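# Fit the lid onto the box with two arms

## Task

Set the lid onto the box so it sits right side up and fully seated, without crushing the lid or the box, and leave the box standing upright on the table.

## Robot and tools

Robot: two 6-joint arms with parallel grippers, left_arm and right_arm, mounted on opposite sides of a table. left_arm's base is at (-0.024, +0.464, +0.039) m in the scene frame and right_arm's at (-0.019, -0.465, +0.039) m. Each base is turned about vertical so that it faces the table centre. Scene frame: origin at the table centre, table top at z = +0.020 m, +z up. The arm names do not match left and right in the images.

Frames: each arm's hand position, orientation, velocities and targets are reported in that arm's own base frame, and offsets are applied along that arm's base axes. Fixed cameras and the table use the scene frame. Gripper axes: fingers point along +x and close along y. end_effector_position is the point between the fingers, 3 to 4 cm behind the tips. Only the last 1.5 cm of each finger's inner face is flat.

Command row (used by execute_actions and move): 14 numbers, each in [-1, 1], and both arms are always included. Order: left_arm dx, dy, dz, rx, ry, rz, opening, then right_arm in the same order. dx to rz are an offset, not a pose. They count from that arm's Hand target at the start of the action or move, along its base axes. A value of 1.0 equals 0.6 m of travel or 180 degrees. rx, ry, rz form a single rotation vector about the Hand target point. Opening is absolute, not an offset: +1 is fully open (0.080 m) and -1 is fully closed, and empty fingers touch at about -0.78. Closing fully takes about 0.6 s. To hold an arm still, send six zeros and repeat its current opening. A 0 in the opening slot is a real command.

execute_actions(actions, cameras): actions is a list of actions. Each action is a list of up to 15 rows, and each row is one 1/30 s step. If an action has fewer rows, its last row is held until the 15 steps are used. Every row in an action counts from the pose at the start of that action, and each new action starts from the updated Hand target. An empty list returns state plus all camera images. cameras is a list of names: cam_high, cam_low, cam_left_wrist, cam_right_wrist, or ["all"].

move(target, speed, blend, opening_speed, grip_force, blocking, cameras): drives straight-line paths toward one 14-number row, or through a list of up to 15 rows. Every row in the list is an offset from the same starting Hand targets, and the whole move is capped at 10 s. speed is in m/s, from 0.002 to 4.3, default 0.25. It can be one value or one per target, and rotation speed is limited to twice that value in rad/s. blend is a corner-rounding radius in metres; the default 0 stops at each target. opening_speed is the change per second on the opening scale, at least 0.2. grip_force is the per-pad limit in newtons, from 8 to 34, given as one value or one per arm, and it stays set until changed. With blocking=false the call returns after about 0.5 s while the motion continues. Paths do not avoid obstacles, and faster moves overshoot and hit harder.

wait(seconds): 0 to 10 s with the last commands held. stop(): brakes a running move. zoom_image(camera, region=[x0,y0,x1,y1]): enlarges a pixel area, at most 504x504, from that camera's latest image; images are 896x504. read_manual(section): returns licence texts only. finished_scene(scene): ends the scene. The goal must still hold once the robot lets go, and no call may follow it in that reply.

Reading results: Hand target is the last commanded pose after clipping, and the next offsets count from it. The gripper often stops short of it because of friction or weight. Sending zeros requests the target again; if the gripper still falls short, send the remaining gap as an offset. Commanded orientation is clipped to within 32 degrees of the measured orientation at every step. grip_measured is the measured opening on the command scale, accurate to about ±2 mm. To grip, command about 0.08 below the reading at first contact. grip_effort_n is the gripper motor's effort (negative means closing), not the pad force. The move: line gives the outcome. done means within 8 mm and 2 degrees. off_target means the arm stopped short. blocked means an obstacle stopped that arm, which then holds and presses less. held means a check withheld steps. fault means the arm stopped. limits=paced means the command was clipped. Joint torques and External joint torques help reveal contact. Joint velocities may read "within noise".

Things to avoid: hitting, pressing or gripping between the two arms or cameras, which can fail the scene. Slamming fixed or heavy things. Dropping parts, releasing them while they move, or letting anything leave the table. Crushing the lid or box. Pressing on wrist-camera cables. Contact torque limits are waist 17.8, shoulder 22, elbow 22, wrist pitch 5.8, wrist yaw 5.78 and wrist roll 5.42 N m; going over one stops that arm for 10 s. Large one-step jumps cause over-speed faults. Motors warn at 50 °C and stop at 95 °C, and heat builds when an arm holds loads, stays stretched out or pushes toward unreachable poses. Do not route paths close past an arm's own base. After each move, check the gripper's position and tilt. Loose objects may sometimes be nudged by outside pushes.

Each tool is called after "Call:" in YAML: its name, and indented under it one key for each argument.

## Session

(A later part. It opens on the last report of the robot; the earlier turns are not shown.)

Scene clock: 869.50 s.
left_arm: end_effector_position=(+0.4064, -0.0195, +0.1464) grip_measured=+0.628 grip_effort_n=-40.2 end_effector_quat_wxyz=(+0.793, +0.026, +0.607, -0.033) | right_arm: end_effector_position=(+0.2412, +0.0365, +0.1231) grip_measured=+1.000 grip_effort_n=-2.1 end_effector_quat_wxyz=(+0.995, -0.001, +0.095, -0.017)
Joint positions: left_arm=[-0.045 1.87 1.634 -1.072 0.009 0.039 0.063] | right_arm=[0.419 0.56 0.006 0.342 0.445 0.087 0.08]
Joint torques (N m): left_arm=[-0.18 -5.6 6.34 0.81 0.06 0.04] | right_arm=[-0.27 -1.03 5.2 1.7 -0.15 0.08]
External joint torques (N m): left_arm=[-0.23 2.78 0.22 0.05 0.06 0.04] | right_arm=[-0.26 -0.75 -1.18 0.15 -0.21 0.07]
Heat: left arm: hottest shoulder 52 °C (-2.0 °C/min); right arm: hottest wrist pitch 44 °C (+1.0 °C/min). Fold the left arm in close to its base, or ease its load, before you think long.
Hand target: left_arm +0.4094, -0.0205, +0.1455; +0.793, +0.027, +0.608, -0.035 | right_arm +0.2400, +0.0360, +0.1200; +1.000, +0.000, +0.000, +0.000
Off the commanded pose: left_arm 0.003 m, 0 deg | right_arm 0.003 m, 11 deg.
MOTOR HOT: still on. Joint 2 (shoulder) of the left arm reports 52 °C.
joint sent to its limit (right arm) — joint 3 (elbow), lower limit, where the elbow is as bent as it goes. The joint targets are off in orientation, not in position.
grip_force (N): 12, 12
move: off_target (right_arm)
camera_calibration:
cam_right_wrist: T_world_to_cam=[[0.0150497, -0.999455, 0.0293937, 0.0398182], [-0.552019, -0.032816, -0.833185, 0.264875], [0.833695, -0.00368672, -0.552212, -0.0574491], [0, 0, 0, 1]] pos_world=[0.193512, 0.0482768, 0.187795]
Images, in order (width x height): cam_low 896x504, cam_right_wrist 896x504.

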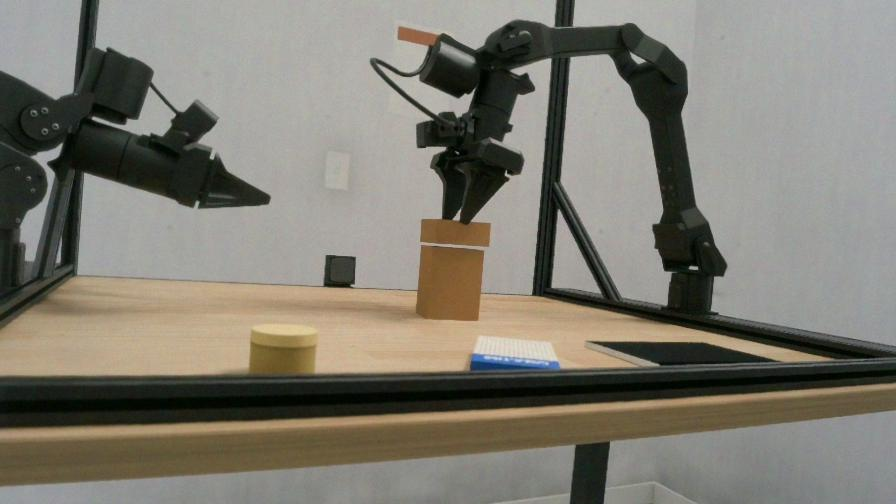

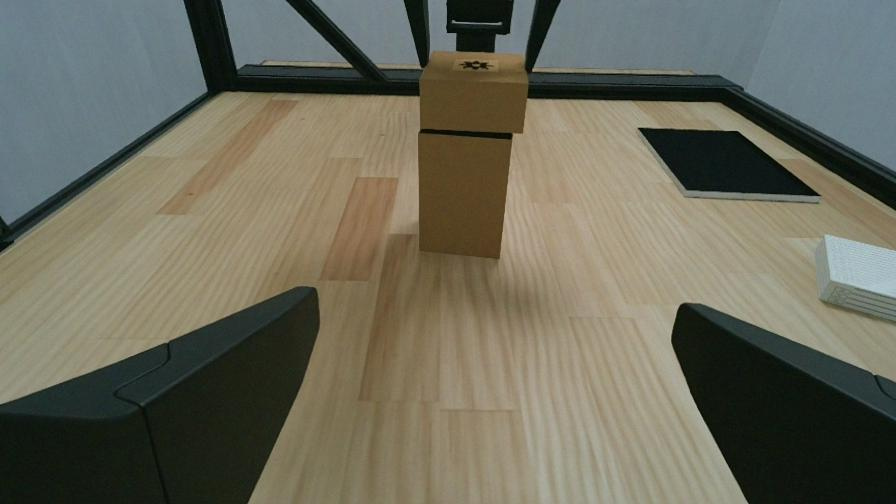

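Call:
move:
  target:
    - [0.0022,-0.0038,0.003,0,0,-0.0165,0.48,0,0,0,0,0,0,1]
  speed: 0.05
  cameras: ["cam_low","cam_right_wrist"]

Call:
zoom_image:
  camera: "cam_right_wrist"
  region: [390, 30, 560, 160]

Call:
zoom_image:
  camera: "cam_low"
  region: [405, 202, 505, 262]

Scene clock: 928.07 s.
left_arm: end_effector_position=(+0.4078, -0.0210, +0.1482) grip_measured=+0.628 grip_effort_n=-40.7 end_effector_quat_wxyz=(+0.792, +0.041, +0.607, -0.051) | right_arm: end_effector_position=(+0.2412, +0.0365, +0.1231) grip_measured=+1.000 grip_effort_n=-1.6 end_effector_quat_wxyz=(+0.995, -0.001, +0.095, -0.017)
Joint positions: left_arm=[-0.045 1.876 1.65 -1.082 0.019 0.084 0.063] | right_arm=[0.419 0.56 0.006 0.342 0.445 0.087 0.08]
Joint torques (N m): left_arm=[-0.24 -5.59 6.31 0.82 0.17 0.2] | right_arm=[-0.19 -0.7 4.94 1.78 -0.13 0.08]
External joint torques (N m): left_arm=[-0.24 2.87 0.18 0.06 0.16 0.2] | right_arm=[-0.2 -0.45 -1.38 0.25 -0.18 0.08]
Motor temperatures (°C): left_arm=[29 45 38 40 32 31] | right_arm=[31 37 38 45 33 34]
Heat: left arm: hottest shoulder 45 °C (-7.1 °C/min); right arm: hottest wrist pitch 45 °C (+1.0 °C/min).
Hand target: left_arm +0.4108, -0.0227, +0.1473; +0.792, +0.043, +0.607, -0.055 | right_arm +0.2402, +0.0362, +0.1206; +0.995, +0.000, +0.096, -0.016 (not the last commanded pose)
Off the commanded pose: left_arm 0.004 m, 1 deg | right_arm 0.003 m, 11 deg.
MOTOR HOT: cleared for the motors of the left arm.
grip_force (N): 12, 12
move: off_target (right_arm)
camera_calibration:
cam_right_wrist: T_world_to_cam=[[0.0154401, -0.999453, 0.0292597, 0.039767], [-0.552008, -0.03292, -0.833189, 0.264878], [0.833696, -0.00328705, -0.552214, -0.057468], [0, 0, 0, 1]] pos_world=[0.193512, 0.0482761, 0.187795]
Images, in order (width x height): cam_low 896x504, cam_right_wrist 896x504.

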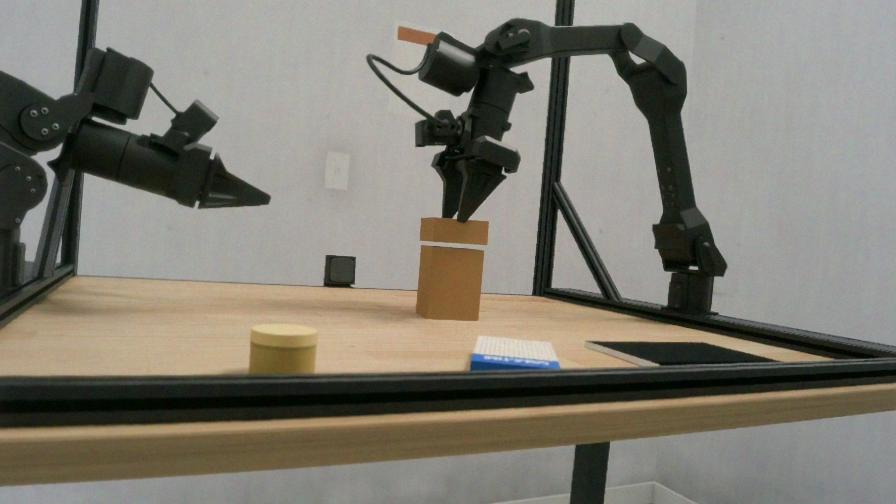

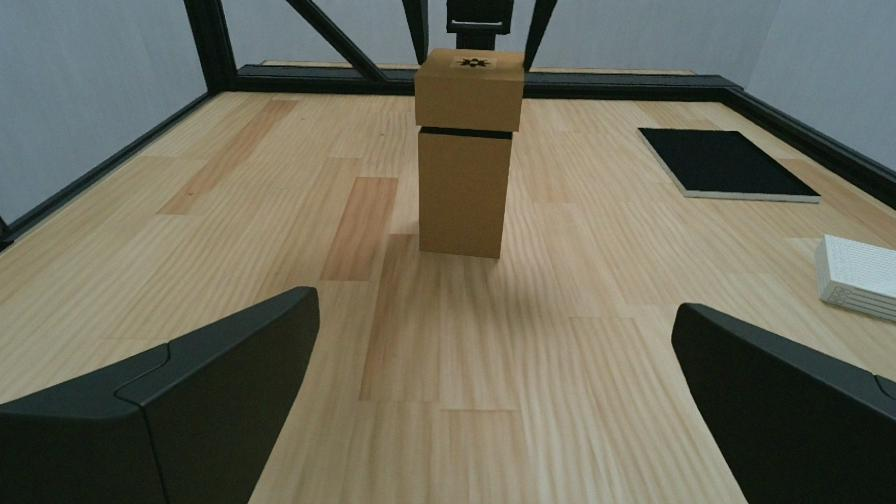

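Scaled by 2.965 from the camera's 896x504 image, which has a finer 1280x720 frame.

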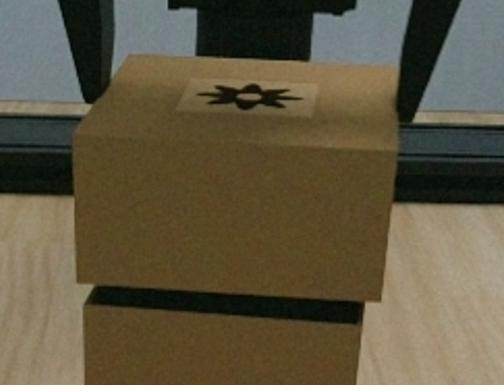

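Scaled by 5.040 from the camera's 896x504 image, which has a finer 1280x720 frame.

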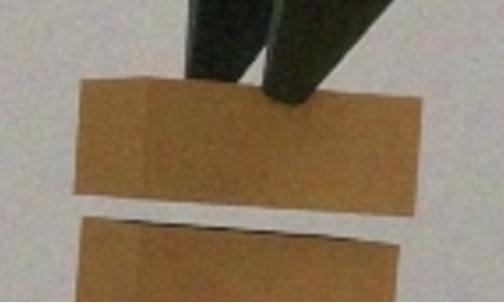

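Call:
move:
  target:
    - [0.0008,-0.0025,0,0,0,-0.006,0.48,0,0,0,0,0,0,1]
    - [0.0008,-0.0025,-0.008,0,0,-0.006,0.48,0,0,0,0,0,0,1]
  speed: 0.04
  cameras: ["cam_low","cam_right_wrist"]

Call:
zoom_image:
  camera: "cam_right_wrist"
  region: [390, 30, 560, 160]

Call:
zoom_image:
  camera: "cam_low"
  region: [405, 202, 505, 262]

Scene clock: 953.27 s.
left_arm: end_effector_position=(+0.4113, -0.0225, +0.1490) grip_measured=+0.628 grip_effort_n=-40.7 end_effector_quat_wxyz=(+0.796, +0.047, +0.601, -0.058) | right_arm: end_effector_position=(+0.2412, +0.0365, +0.1231) grip_measured=+1.000 grip_effort_n=-1.6 end_effector_quat_wxyz=(+0.995, -0.001, +0.095, -0.017)
Joint positions: left_arm=[-0.046 1.879 1.653 -1.069 0.024 0.1 0.063] | right_arm=[0.419 0.56 0.006 0.342 0.445 0.087 0.08]
Joint torques (N m): left_arm=[-0.29 -5.63 4.38 1.17 0.2 0.2] | right_arm=[-0.23 -0.79 5.24 1.81 -0.15 0.05]
External joint torques (N m): left_arm=[-0.33 2.77 -1.7 0.41 0.19 0.2] | right_arm=[-0.22 -0.54 -1.07 0.28 -0.21 0.05]
Heat: left arm: hottest shoulder 46 °C (-1.0 °C/min); right arm: hottest wrist pitch 45 °C (+0.0 °C/min).
Hand target: left_arm +0.4112, -0.0243, +0.1425; +0.791, +0.048, +0.606, -0.063 | right_arm +0.2402, +0.0362, +0.1206; +0.995, +0.000, +0.096, -0.016
Off the commanded pose: left_arm 0.007 m, 1 deg | right_arm 0.003 m, 0 deg.
grip_force (N): 12, 12
move: done
camera_calibration:
cam_right_wrist: T_world_to_cam=[[0.0154401, -0.999453, 0.0292597, 0.039767], [-0.552008, -0.03292, -0.833189, 0.264878], [0.833696, -0.00328705, -0.552214, -0.057468], [0, 0, 0, 1]] pos_world=[0.193512, 0.0482761, 0.187795]
Images, in order (width x height): cam_low 896x504, cam_right_wrist 896x504.

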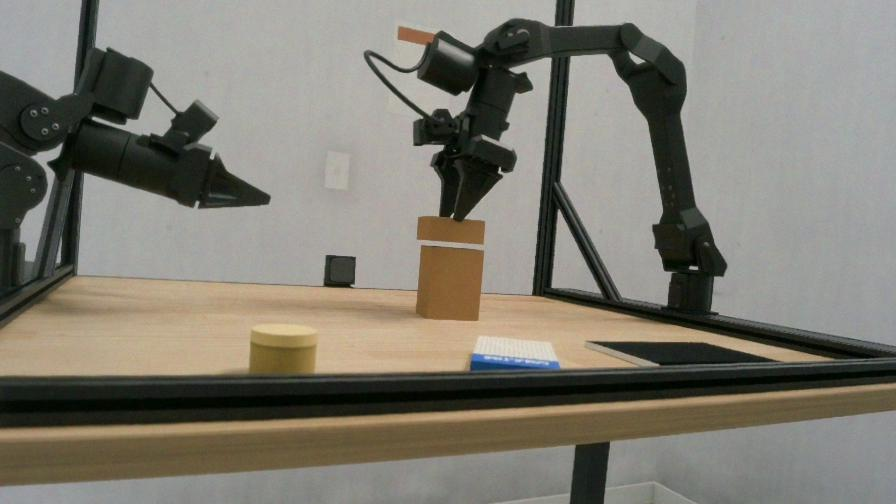

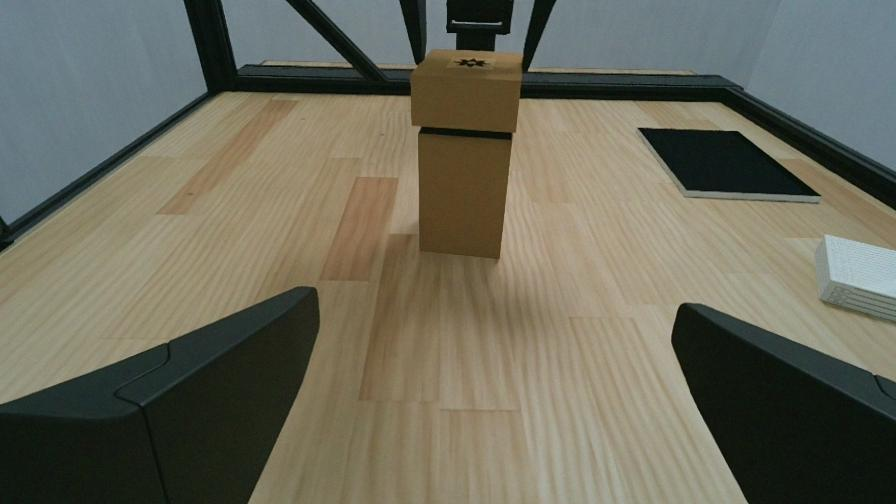

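Scaled by 2.965 from the camera's 896x504 image, which has a finer 1280x720 frame.

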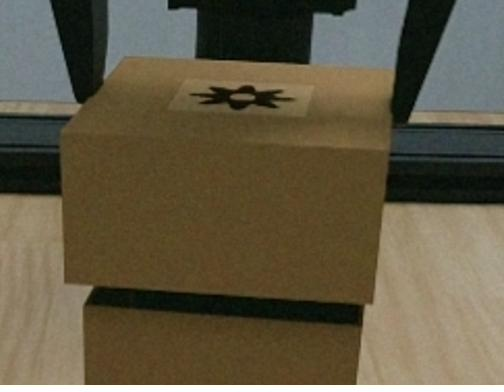

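Scaled by 5.040 from the camera's 896x504 image, which has a finer 1280x720 frame.

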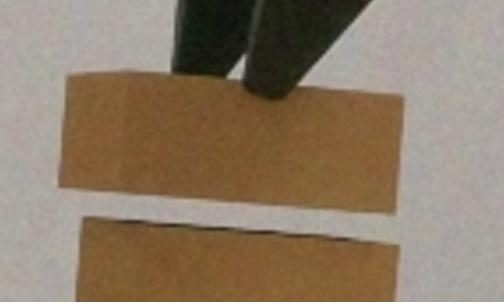

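Call:
move:
  target:
    - [-0.0092,0.0005,0.001,0,0,0,0.48,0,0,0,0,0,0,1]
  speed: 0.05
  cameras: ["cam_low","cam_right_wrist"]

Call:
zoom_image:
  camera: "cam_right_wrist"
  region: [390, 30, 560, 160]

Call:
zoom_image:
  camera: "cam_low"
  region: [405, 202, 505, 262]

Scene clock: 972.63 s.
left_arm: end_effector_position=(+0.4076, -0.0223, +0.1423) grip_measured=+0.628 grip_effort_n=-40.2 end_effector_quat_wxyz=(+0.791, +0.047, +0.608, -0.058) | right_arm: end_effector_position=(+0.2412, +0.0365, +0.1231) grip_measured=+1.000 grip_effort_n=-1.6 end_effector_quat_wxyz=(+0.995, -0.001, +0.095, -0.017)
Joint positions: left_arm=[-0.046 1.879 1.631 -1.064 0.024 0.1 0.063] | right_arm=[0.419 0.56 0.006 0.342 0.445 0.087 0.08]
Joint torques (N m): left_arm=[-0.25 -7.87 3.97 1.11 0.17 0.2] | right_arm=[-0.17 -0.65 5.04 1.76 -0.15 0.12]
External joint torques (N m): left_arm=[-0.22 0.54 -2.09 0.37 0.14 0.2] | right_arm=[-0.16 -0.38 -1.32 0.22 -0.2 0.12]
Heat: left arm: hottest shoulder 47 °C (+1.0 °C/min); right arm: hottest wrist pitch 46 °C (+1.0 °C/min).
Hand target: left_arm +0.4057, -0.0240, +0.1431; +0.791, +0.048, +0.606, -0.063 | right_arm +0.2402, +0.0362, +0.1206; +0.995, +0.000, +0.096, -0.016
Off the commanded pose: left_arm 0.003 m, 1 deg | right_arm 0.003 m, 0 deg.
grip_force (N): 12, 12
move: done
camera_calibration:
cam_right_wrist: T_world_to_cam=[[0.0154401, -0.999453, 0.0292597, 0.039767], [-0.552008, -0.03292, -0.833189, 0.264878], [0.833696, -0.00328705, -0.552214, -0.057468], [0, 0, 0, 1]] pos_world=[0.193512, 0.0482761, 0.187795]
Images, in order (width x height): cam_low 896x504, cam_right_wrist 896x504.

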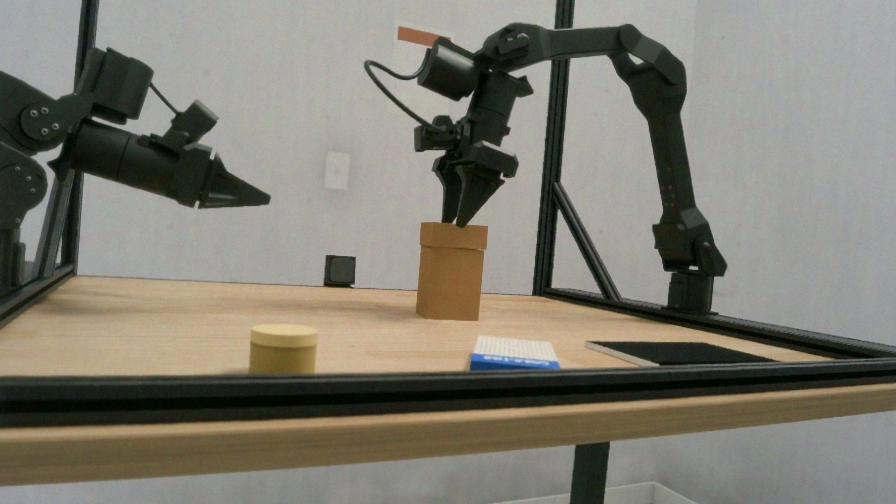

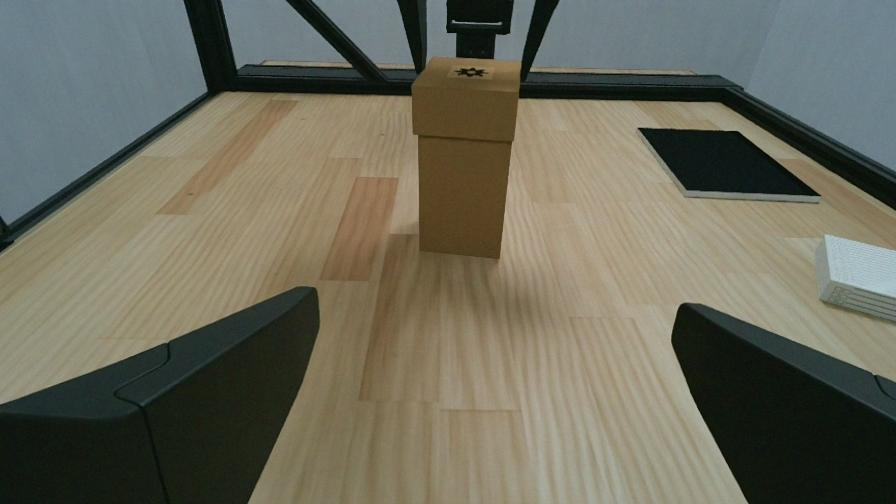

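Scaled by 2.965 from the camera's 896x504 image, which has a finer 1280x720 frame.

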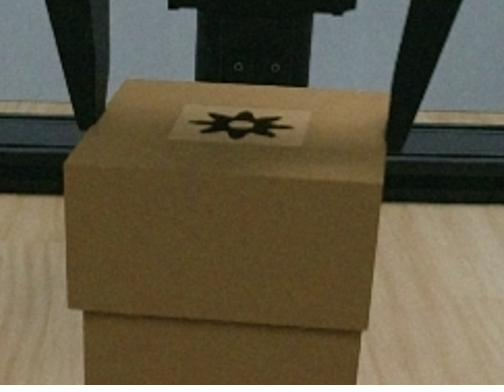

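Scaled by 5.040 from the camera's 896x504 image, which has a finer 1280x720 frame.

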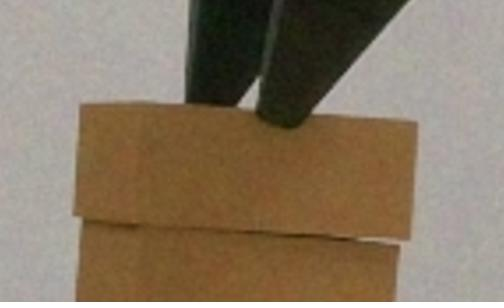

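Call:
move:
  target:
    - [0.0008,0,-0.025,0,0,0,0.48,0,0,0,0,0,0,1]
  speed: 0.04
  cameras: ["cam_low","cam_right_wrist"]

Call:
zoom_image:
  camera: "cam_right_wrist"
  region: [390, 30, 560, 160]

Call:
zoom_image:
  camera: "cam_low"
  region: [405, 202, 505, 262]

Scene clock: 986.47 s.
left_arm: end_effector_position=(+0.4085, -0.0224, +0.1298) grip_measured=+0.628 grip_effort_n=-40.7 end_effector_quat_wxyz=(+0.793, +0.047, +0.605, -0.058) | right_arm: end_effector_position=(+0.2412, +0.0365, +0.1231) grip_measured=+1.000 grip_effort_n=-1.6 end_effector_quat_wxyz=(+0.995, -0.001, +0.095, -0.017)
Joint positions: left_arm=[-0.046 1.879 1.58 -1.006 0.024 0.101 0.063] | right_arm=[0.419 0.56 0.006 0.342 0.445 0.087 0.08]
Joint torques (N m): left_arm=[-0.2 -7.49 3.69 1.18 0.18 0.19] | right_arm=[-0.08 -0.62 5.05 1.78 -0.14 0.1]
External joint torques (N m): left_arm=[-0.16 0.96 -2.44 0.4 0.16 0.19] | right_arm=[-0.08 -0.36 -1.3 0.24 -0.18 0.09]
Motor temperatures (°C): left_arm=[29 50 38 41 32 31] | right_arm=[31 36 38 46 33 34]
Heat: left arm: hottest shoulder 50 °C (+5.0 °C/min); right arm: hottest wrist pitch 46 °C (+1.0 °C/min). Fold the left arm in close to its base, or ease its load, before you think long.
Hand target: left_arm +0.4061, -0.0240, +0.1280; +0.791, +0.048, +0.606, -0.063 | right_arm +0.2402, +0.0362, +0.1206; +0.995, +0.000, +0.096, -0.016
Off the commanded pose: left_arm 0.003 m, 1 deg | right_arm 0.003 m, 0 deg.
MOTOR HOT: joint 2 (shoulder) of the left arm reports 50 °C; the controller stops that arm at 95 °C. To cool a motor, set the load down, stop pushing, or move to a pose that needs little force.
grip_force (N): 12, 12
move: done
camera_calibration:
cam_right_wrist: T_world_to_cam=[[0.0154401, -0.999453, 0.0292597, 0.039767], [-0.552008, -0.03292, -0.833189, 0.264878], [0.833696, -0.00328705, -0.552214, -0.057468], [0, 0, 0, 1]] pos_world=[0.193512, 0.0482761, 0.187795]
Images, in order (width x height): cam_low 896x504, cam_right_wrist 896x504.

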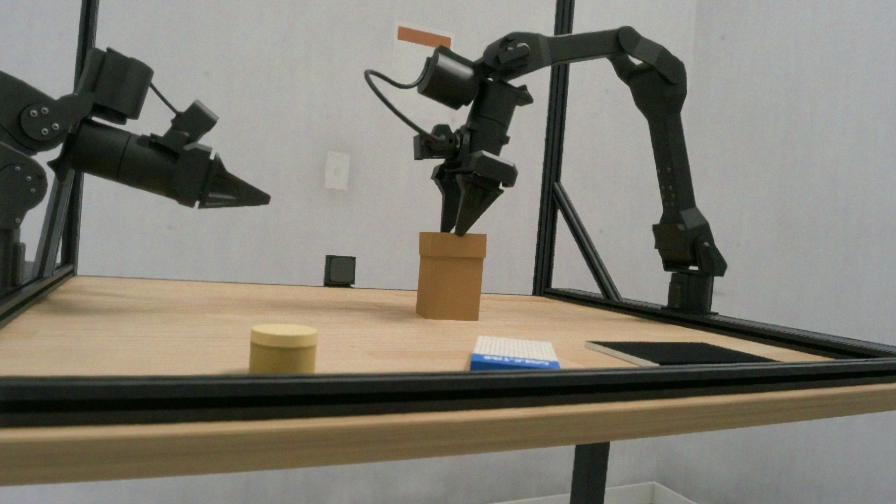

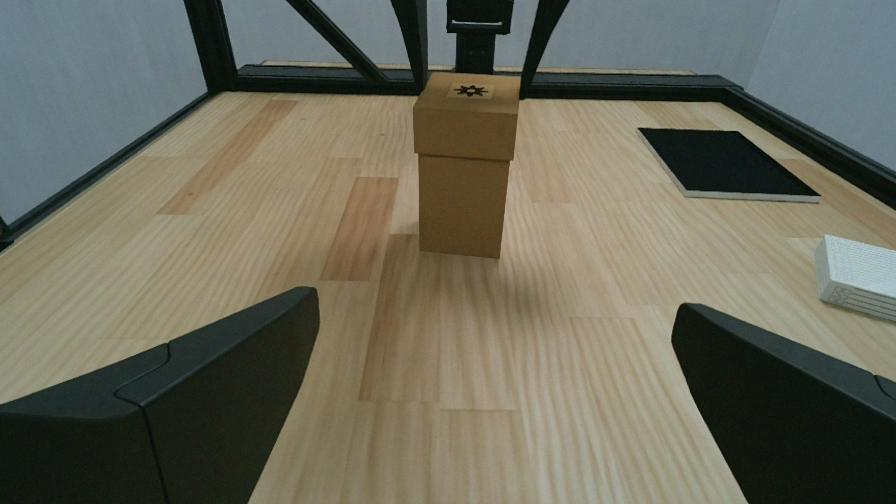

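Scaled by 2.965 from the camera's 896x504 image, which has a finer 1280x720 frame.

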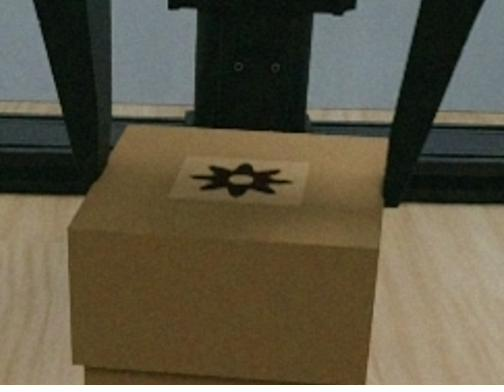

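Scaled by 5.040 from the camera's 896x504 image, which has a finer 1280x720 frame.

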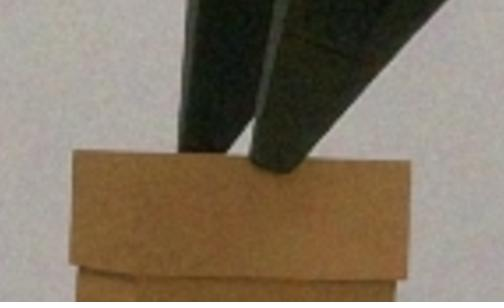

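Call:
move:
  target:
    - [0,0.001,-0.0267,0,0,0,0.48,0,0,0,0,0,0,1]
    - [0,0.001,-0.0392,0,0,0,0.48,0,0,0,0,0,0,1]
  speed: 0.06
  cameras: ["cam_low","cam_right_wrist"]

Call:
zoom_image:
  camera: "cam_low"
  region: [390, 200, 510, 340]

Scene clock: 998.30 s.
left_arm: end_effector_position=(+0.4089, -0.0224, +0.1110) grip_measured=+0.628 grip_effort_n=-40.7 end_effector_quat_wxyz=(+0.796, +0.048, +0.601, -0.059) | right_arm: end_effector_position=(+0.2412, +0.0365, +0.1231) grip_measured=+1.000 grip_effort_n=-2.1 end_effector_quat_wxyz=(+0.995, -0.001, +0.095, -0.017)
Joint positions: left_arm=[-0.046 1.879 1.502 -0.918 0.024 0.102 0.063] | right_arm=[0.419 0.56 0.006 0.342 0.445 0.087 0.08]
Joint torques (N m): left_arm=[-0.05 -6.4 3.35 1.35 0.21 0.19] | right_arm=[-0.27 -0.48 5.05 1.85 -0.16 0.06]
External joint torques (N m): left_arm=[-0.1 2.02 -2.74 0.57 0.19 0.19] | right_arm=[-0.26 -0.22 -1.32 0.3 -0.21 0.06]
Heat: left arm: hottest shoulder 51 °C (+5.1 °C/min); right arm: hottest wrist pitch 46 °C (+1.0 °C/min). Fold the left arm in close to its base, or ease its load, before you think long.
Hand target: left_arm +0.4061, -0.0234, +0.1046; +0.791, +0.048, +0.606, -0.063 | right_arm +0.2402, +0.0362, +0.1206; +0.995, +0.000, +0.096, -0.016
Off the commanded pose: left_arm 0.007 m, 1 deg | right_arm 0.003 m, 0 deg.
MOTOR HOT: still on. Joint 2 (shoulder) of the left arm reports 51 °C.
grip_force (N): 12, 12
move: done
camera_calibration:
cam_right_wrist: T_world_to_cam=[[0.0154401, -0.999453, 0.0292597, 0.039767], [-0.552008, -0.03292, -0.833189, 0.264878], [0.833696, -0.00328705, -0.552214, -0.057468], [0, 0, 0, 1]] pos_world=[0.193512, 0.0482761, 0.187795]
Images, in order (width x height): cam_low 896x504, cam_right_wrist 896x504.

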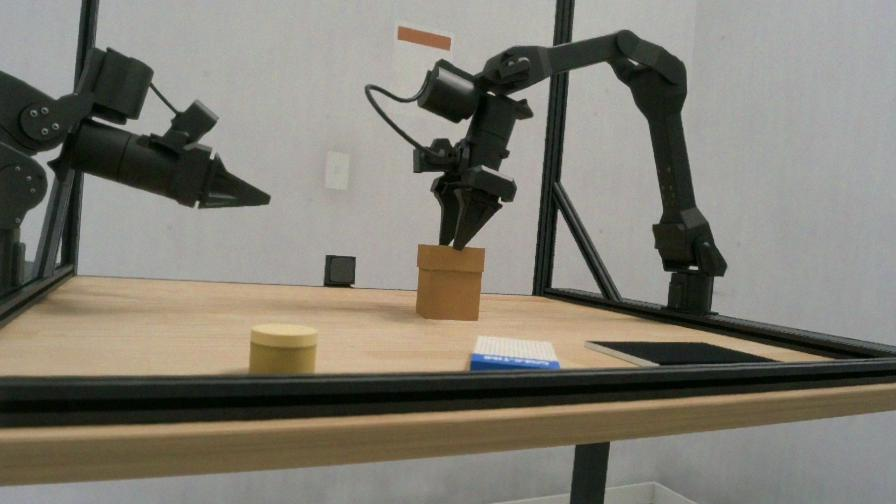

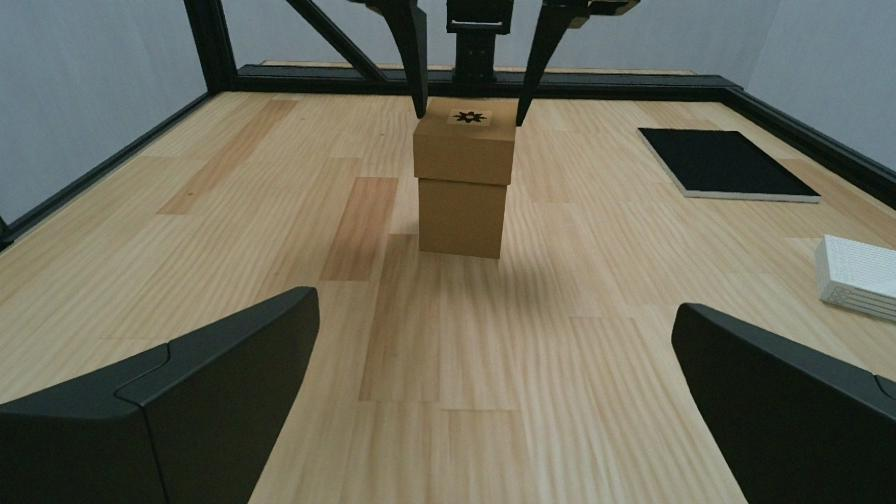

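Scaled by 3.600 from the camera's 896x504 image, which has a finer 1280x720 frame.

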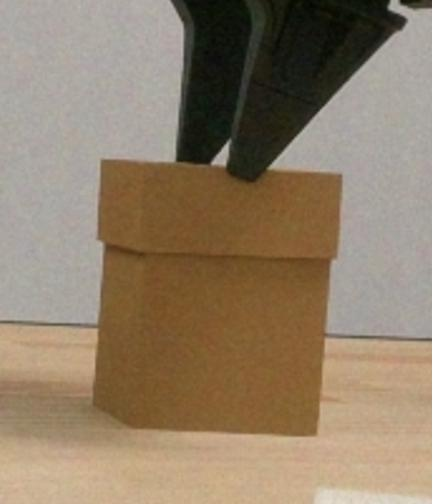

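Call:
move:
  target:
    - [0,0,-0.01,0,0,0,0.48,0,0,0,0,0,0,1]
  speed: 0.06
  cameras: ["cam_low"]

Call:
zoom_image:
  camera: "cam_low"
  region: [390, 200, 510, 340]

Scene clock: 1016.67 s.
left_arm: end_effector_position=(+0.4098, -0.0226, +0.1095) grip_measured=+0.628 grip_effort_n=-40.7 end_effector_quat_wxyz=(+0.799, +0.047, +0.596, -0.059) | right_arm: end_effector_position=(+0.2412, +0.0365, +0.1231) grip_measured=+1.000 grip_effort_n=-2.1 end_effector_quat_wxyz=(+0.995, -0.001, +0.095, -0.017)
Joint positions: left_arm=[-0.046 1.874 1.488 -0.896 0.024 0.102 0.063] | right_arm=[0.419 0.56 0.006 0.342 0.445 0.087 0.08]
Joint torques (N m): left_arm=[-0.16 -5.56 2.84 1.45 0.18 0.2] | right_arm=[-0.14 -0.72 5.22 1.8 -0.13 0.06]
External joint torques (N m): left_arm=[-0.23 2.77 -3.25 0.64 0.17 0.2] | right_arm=[-0.14 -0.45 -1.14 0.26 -0.18 0.06]
Heat: left arm: hottest shoulder 50 °C (+4.0 °C/min); right arm: hottest wrist pitch 46 °C (+1.0 °C/min). Fold the left arm in close to its base, or ease its load, before you think long.
Hand target: left_arm +0.4061, -0.0234, +0.0985; +0.791, +0.048, +0.606, -0.063 | right_arm +0.2402, +0.0362, +0.1206; +0.995, +0.000, +0.096, -0.016
Off the commanded pose: left_arm 0.012 m, 2 deg | right_arm 0.003 m, 0 deg.
MOTOR HOT: still on. Joint 2 (shoulder) of the left arm reports 50 °C.
grip_force (N): 12, 12
move: off_target (left_arm)
Images, in order (width x height): cam_low 896x504.

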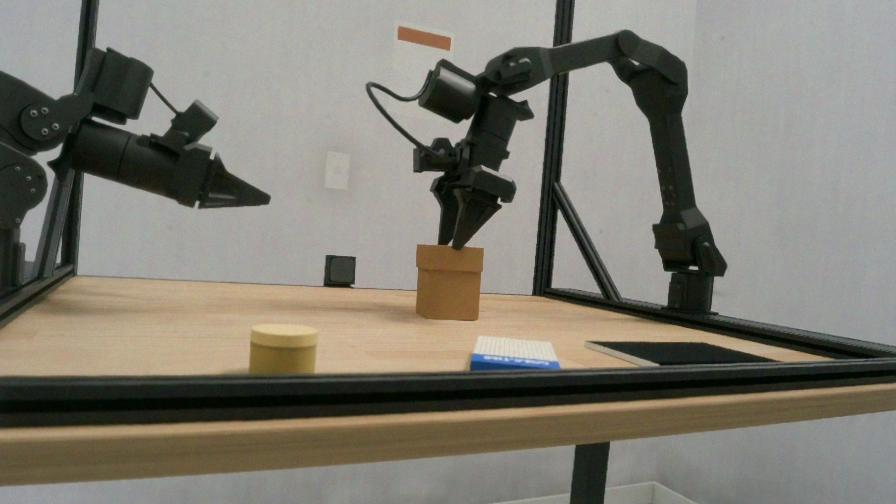

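Scaled by 3.600 from the camera's 896x504 image, which has a finer 1280x720 frame.

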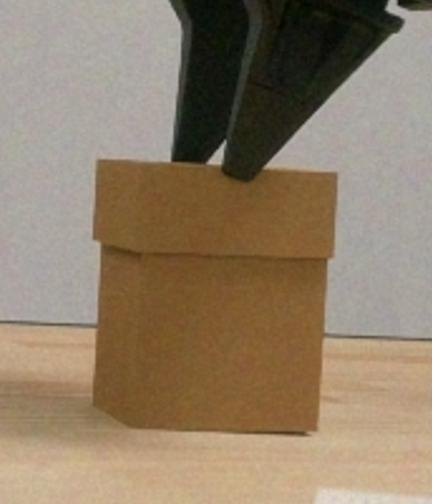

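Call:
move:
  target:
    - [0.0057,0.0013,0.0192,0,0,0,0.48,0,0,0,0,0,0,1]
    - [0.0057,0.0013,0.0192,0,0,0,1,0,0,0,0,0,0,1]
    - [0.0057,0.0013,0.15,0,0,0,1,0,0,0,0,0,0,1]
  speed: [0.05,0.05,0.12]
  opening_speed: 0.6
  cameras: ["cam_low","cam_right_wrist","cam_left_wrist"]

Call:
zoom_image:
  camera: "cam_low"
  region: [390, 200, 510, 340]

Call:
zoom_image:
  camera: "cam_right_wrist"
  region: [380, 80, 560, 270]

Scene clock: 1036.23 s.
left_arm: end_effector_position=(+0.4067, -0.0220, +0.1894) grip_measured=+0.997 grip_effort_n=14.2 end_effector_quat_wxyz=(+0.792, +0.048, +0.606, -0.059) | right_arm: end_effector_position=(+0.2412, +0.0365, +0.1231) grip_measured=+1.000 grip_effort_n=-2.1 end_effector_quat_wxyz=(+0.995, -0.001, +0.095, -0.017)
Joint positions: left_arm=[-0.045 1.889 1.832 -1.251 0.025 0.105 0.08] | right_arm=[0.419 0.56 0.006 0.342 0.445 0.087 0.08]
Joint torques (N m): left_arm=[0.1 -5.69 6.16 0.81 0.21 0.19] | right_arm=[-0.12 -0.57 5.01 1.83 -0.14 0.07]
External joint torques (N m): left_arm=[0.15 2.7 0.19 0.07 0.19 0.19] | right_arm=[-0.14 -0.31 -1.38 0.28 -0.18 0.07]
Heat: left arm: hottest shoulder 47 °C (-1.0 °C/min); right arm: hottest wrist pitch 46 °C (+0.0 °C/min).
Hand target: left_arm +0.4095, -0.0226, +0.1886; +0.791, +0.048, +0.606, -0.062 | right_arm +0.2402, +0.0362, +0.1206; +0.995, +0.000, +0.096, -0.016
Off the commanded pose: left_arm 0.003 m, 0 deg | right_arm 0.003 m, 0 deg.
MOTOR HOT: cleared for the motors of the left arm.
grip_force (N): 12, 12
move: done
camera_calibration:
cam_left_wrist: T_world_to_cam=[[-0.124712, -0.991914, 0.0235265, 0.0287697], [-0.985692, 0.12657, 0.111314, 0.412582], [-0.113392, -0.00930771, -0.993507, 0.309098], [0, 0, 0, 1]] pos_world=[0.445316, -0.0208065, 0.260488]
cam_right_wrist: T_world_to_cam=[[0.0154401, -0.999453, 0.0292597, 0.039767], [-0.552008, -0.03292, -0.833189, 0.264878], [0.833696, -0.00328705, -0.552214, -0.057468], [0, 0, 0, 1]] pos_world=[0.193512, 0.0482761, 0.187795]
Images, in order (width x height): cam_low 896x504, cam_left_wrist 896x504, cam_right_wrist 896x504.

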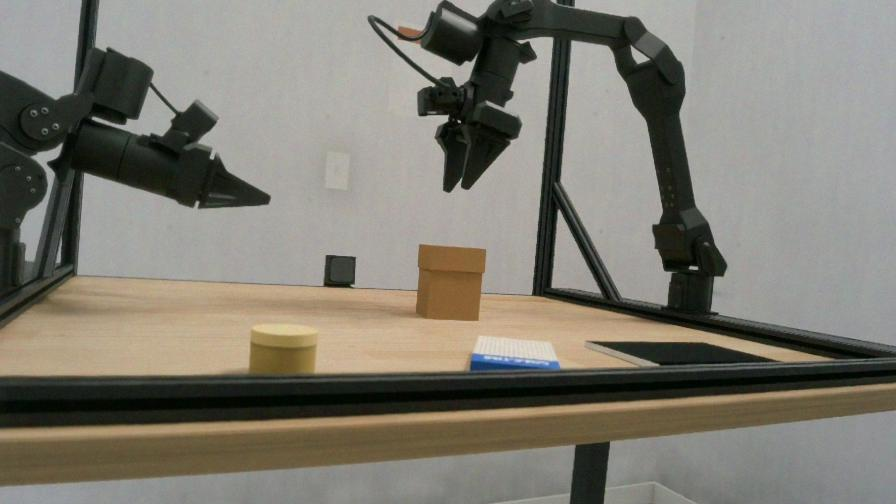

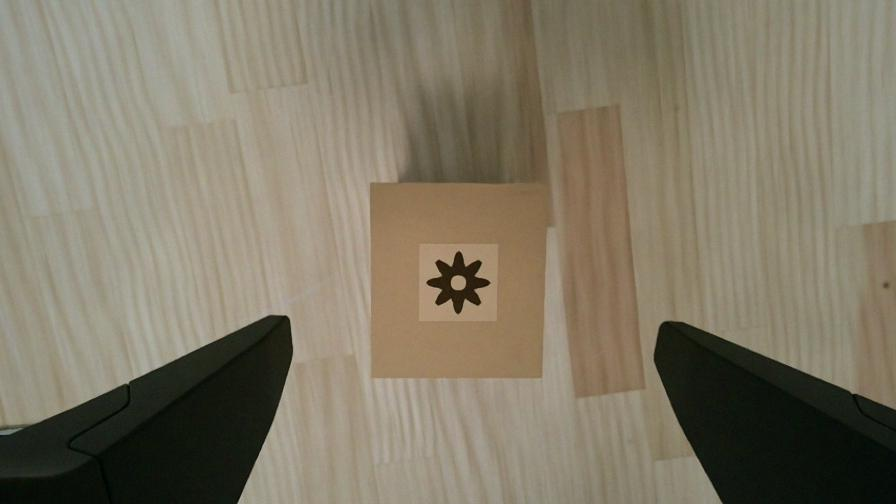

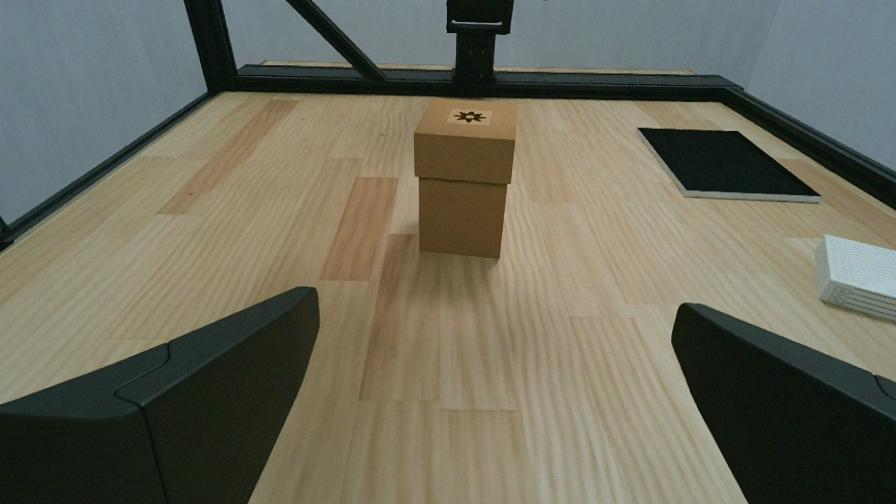

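Scaled by 3.600 from the camera's 896x504 image, which has a finer 1280x720 frame.

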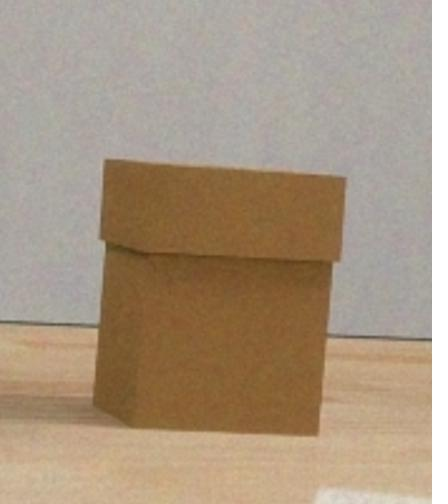

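Scaled by 2.653 from the camera's 896x504 image, which has a finer 1280x720 frame.

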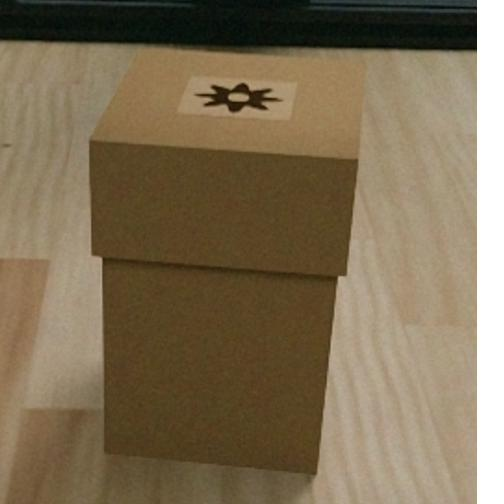

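Call:
finished_scene:
  scene: 2

The scene is finished: the task was done.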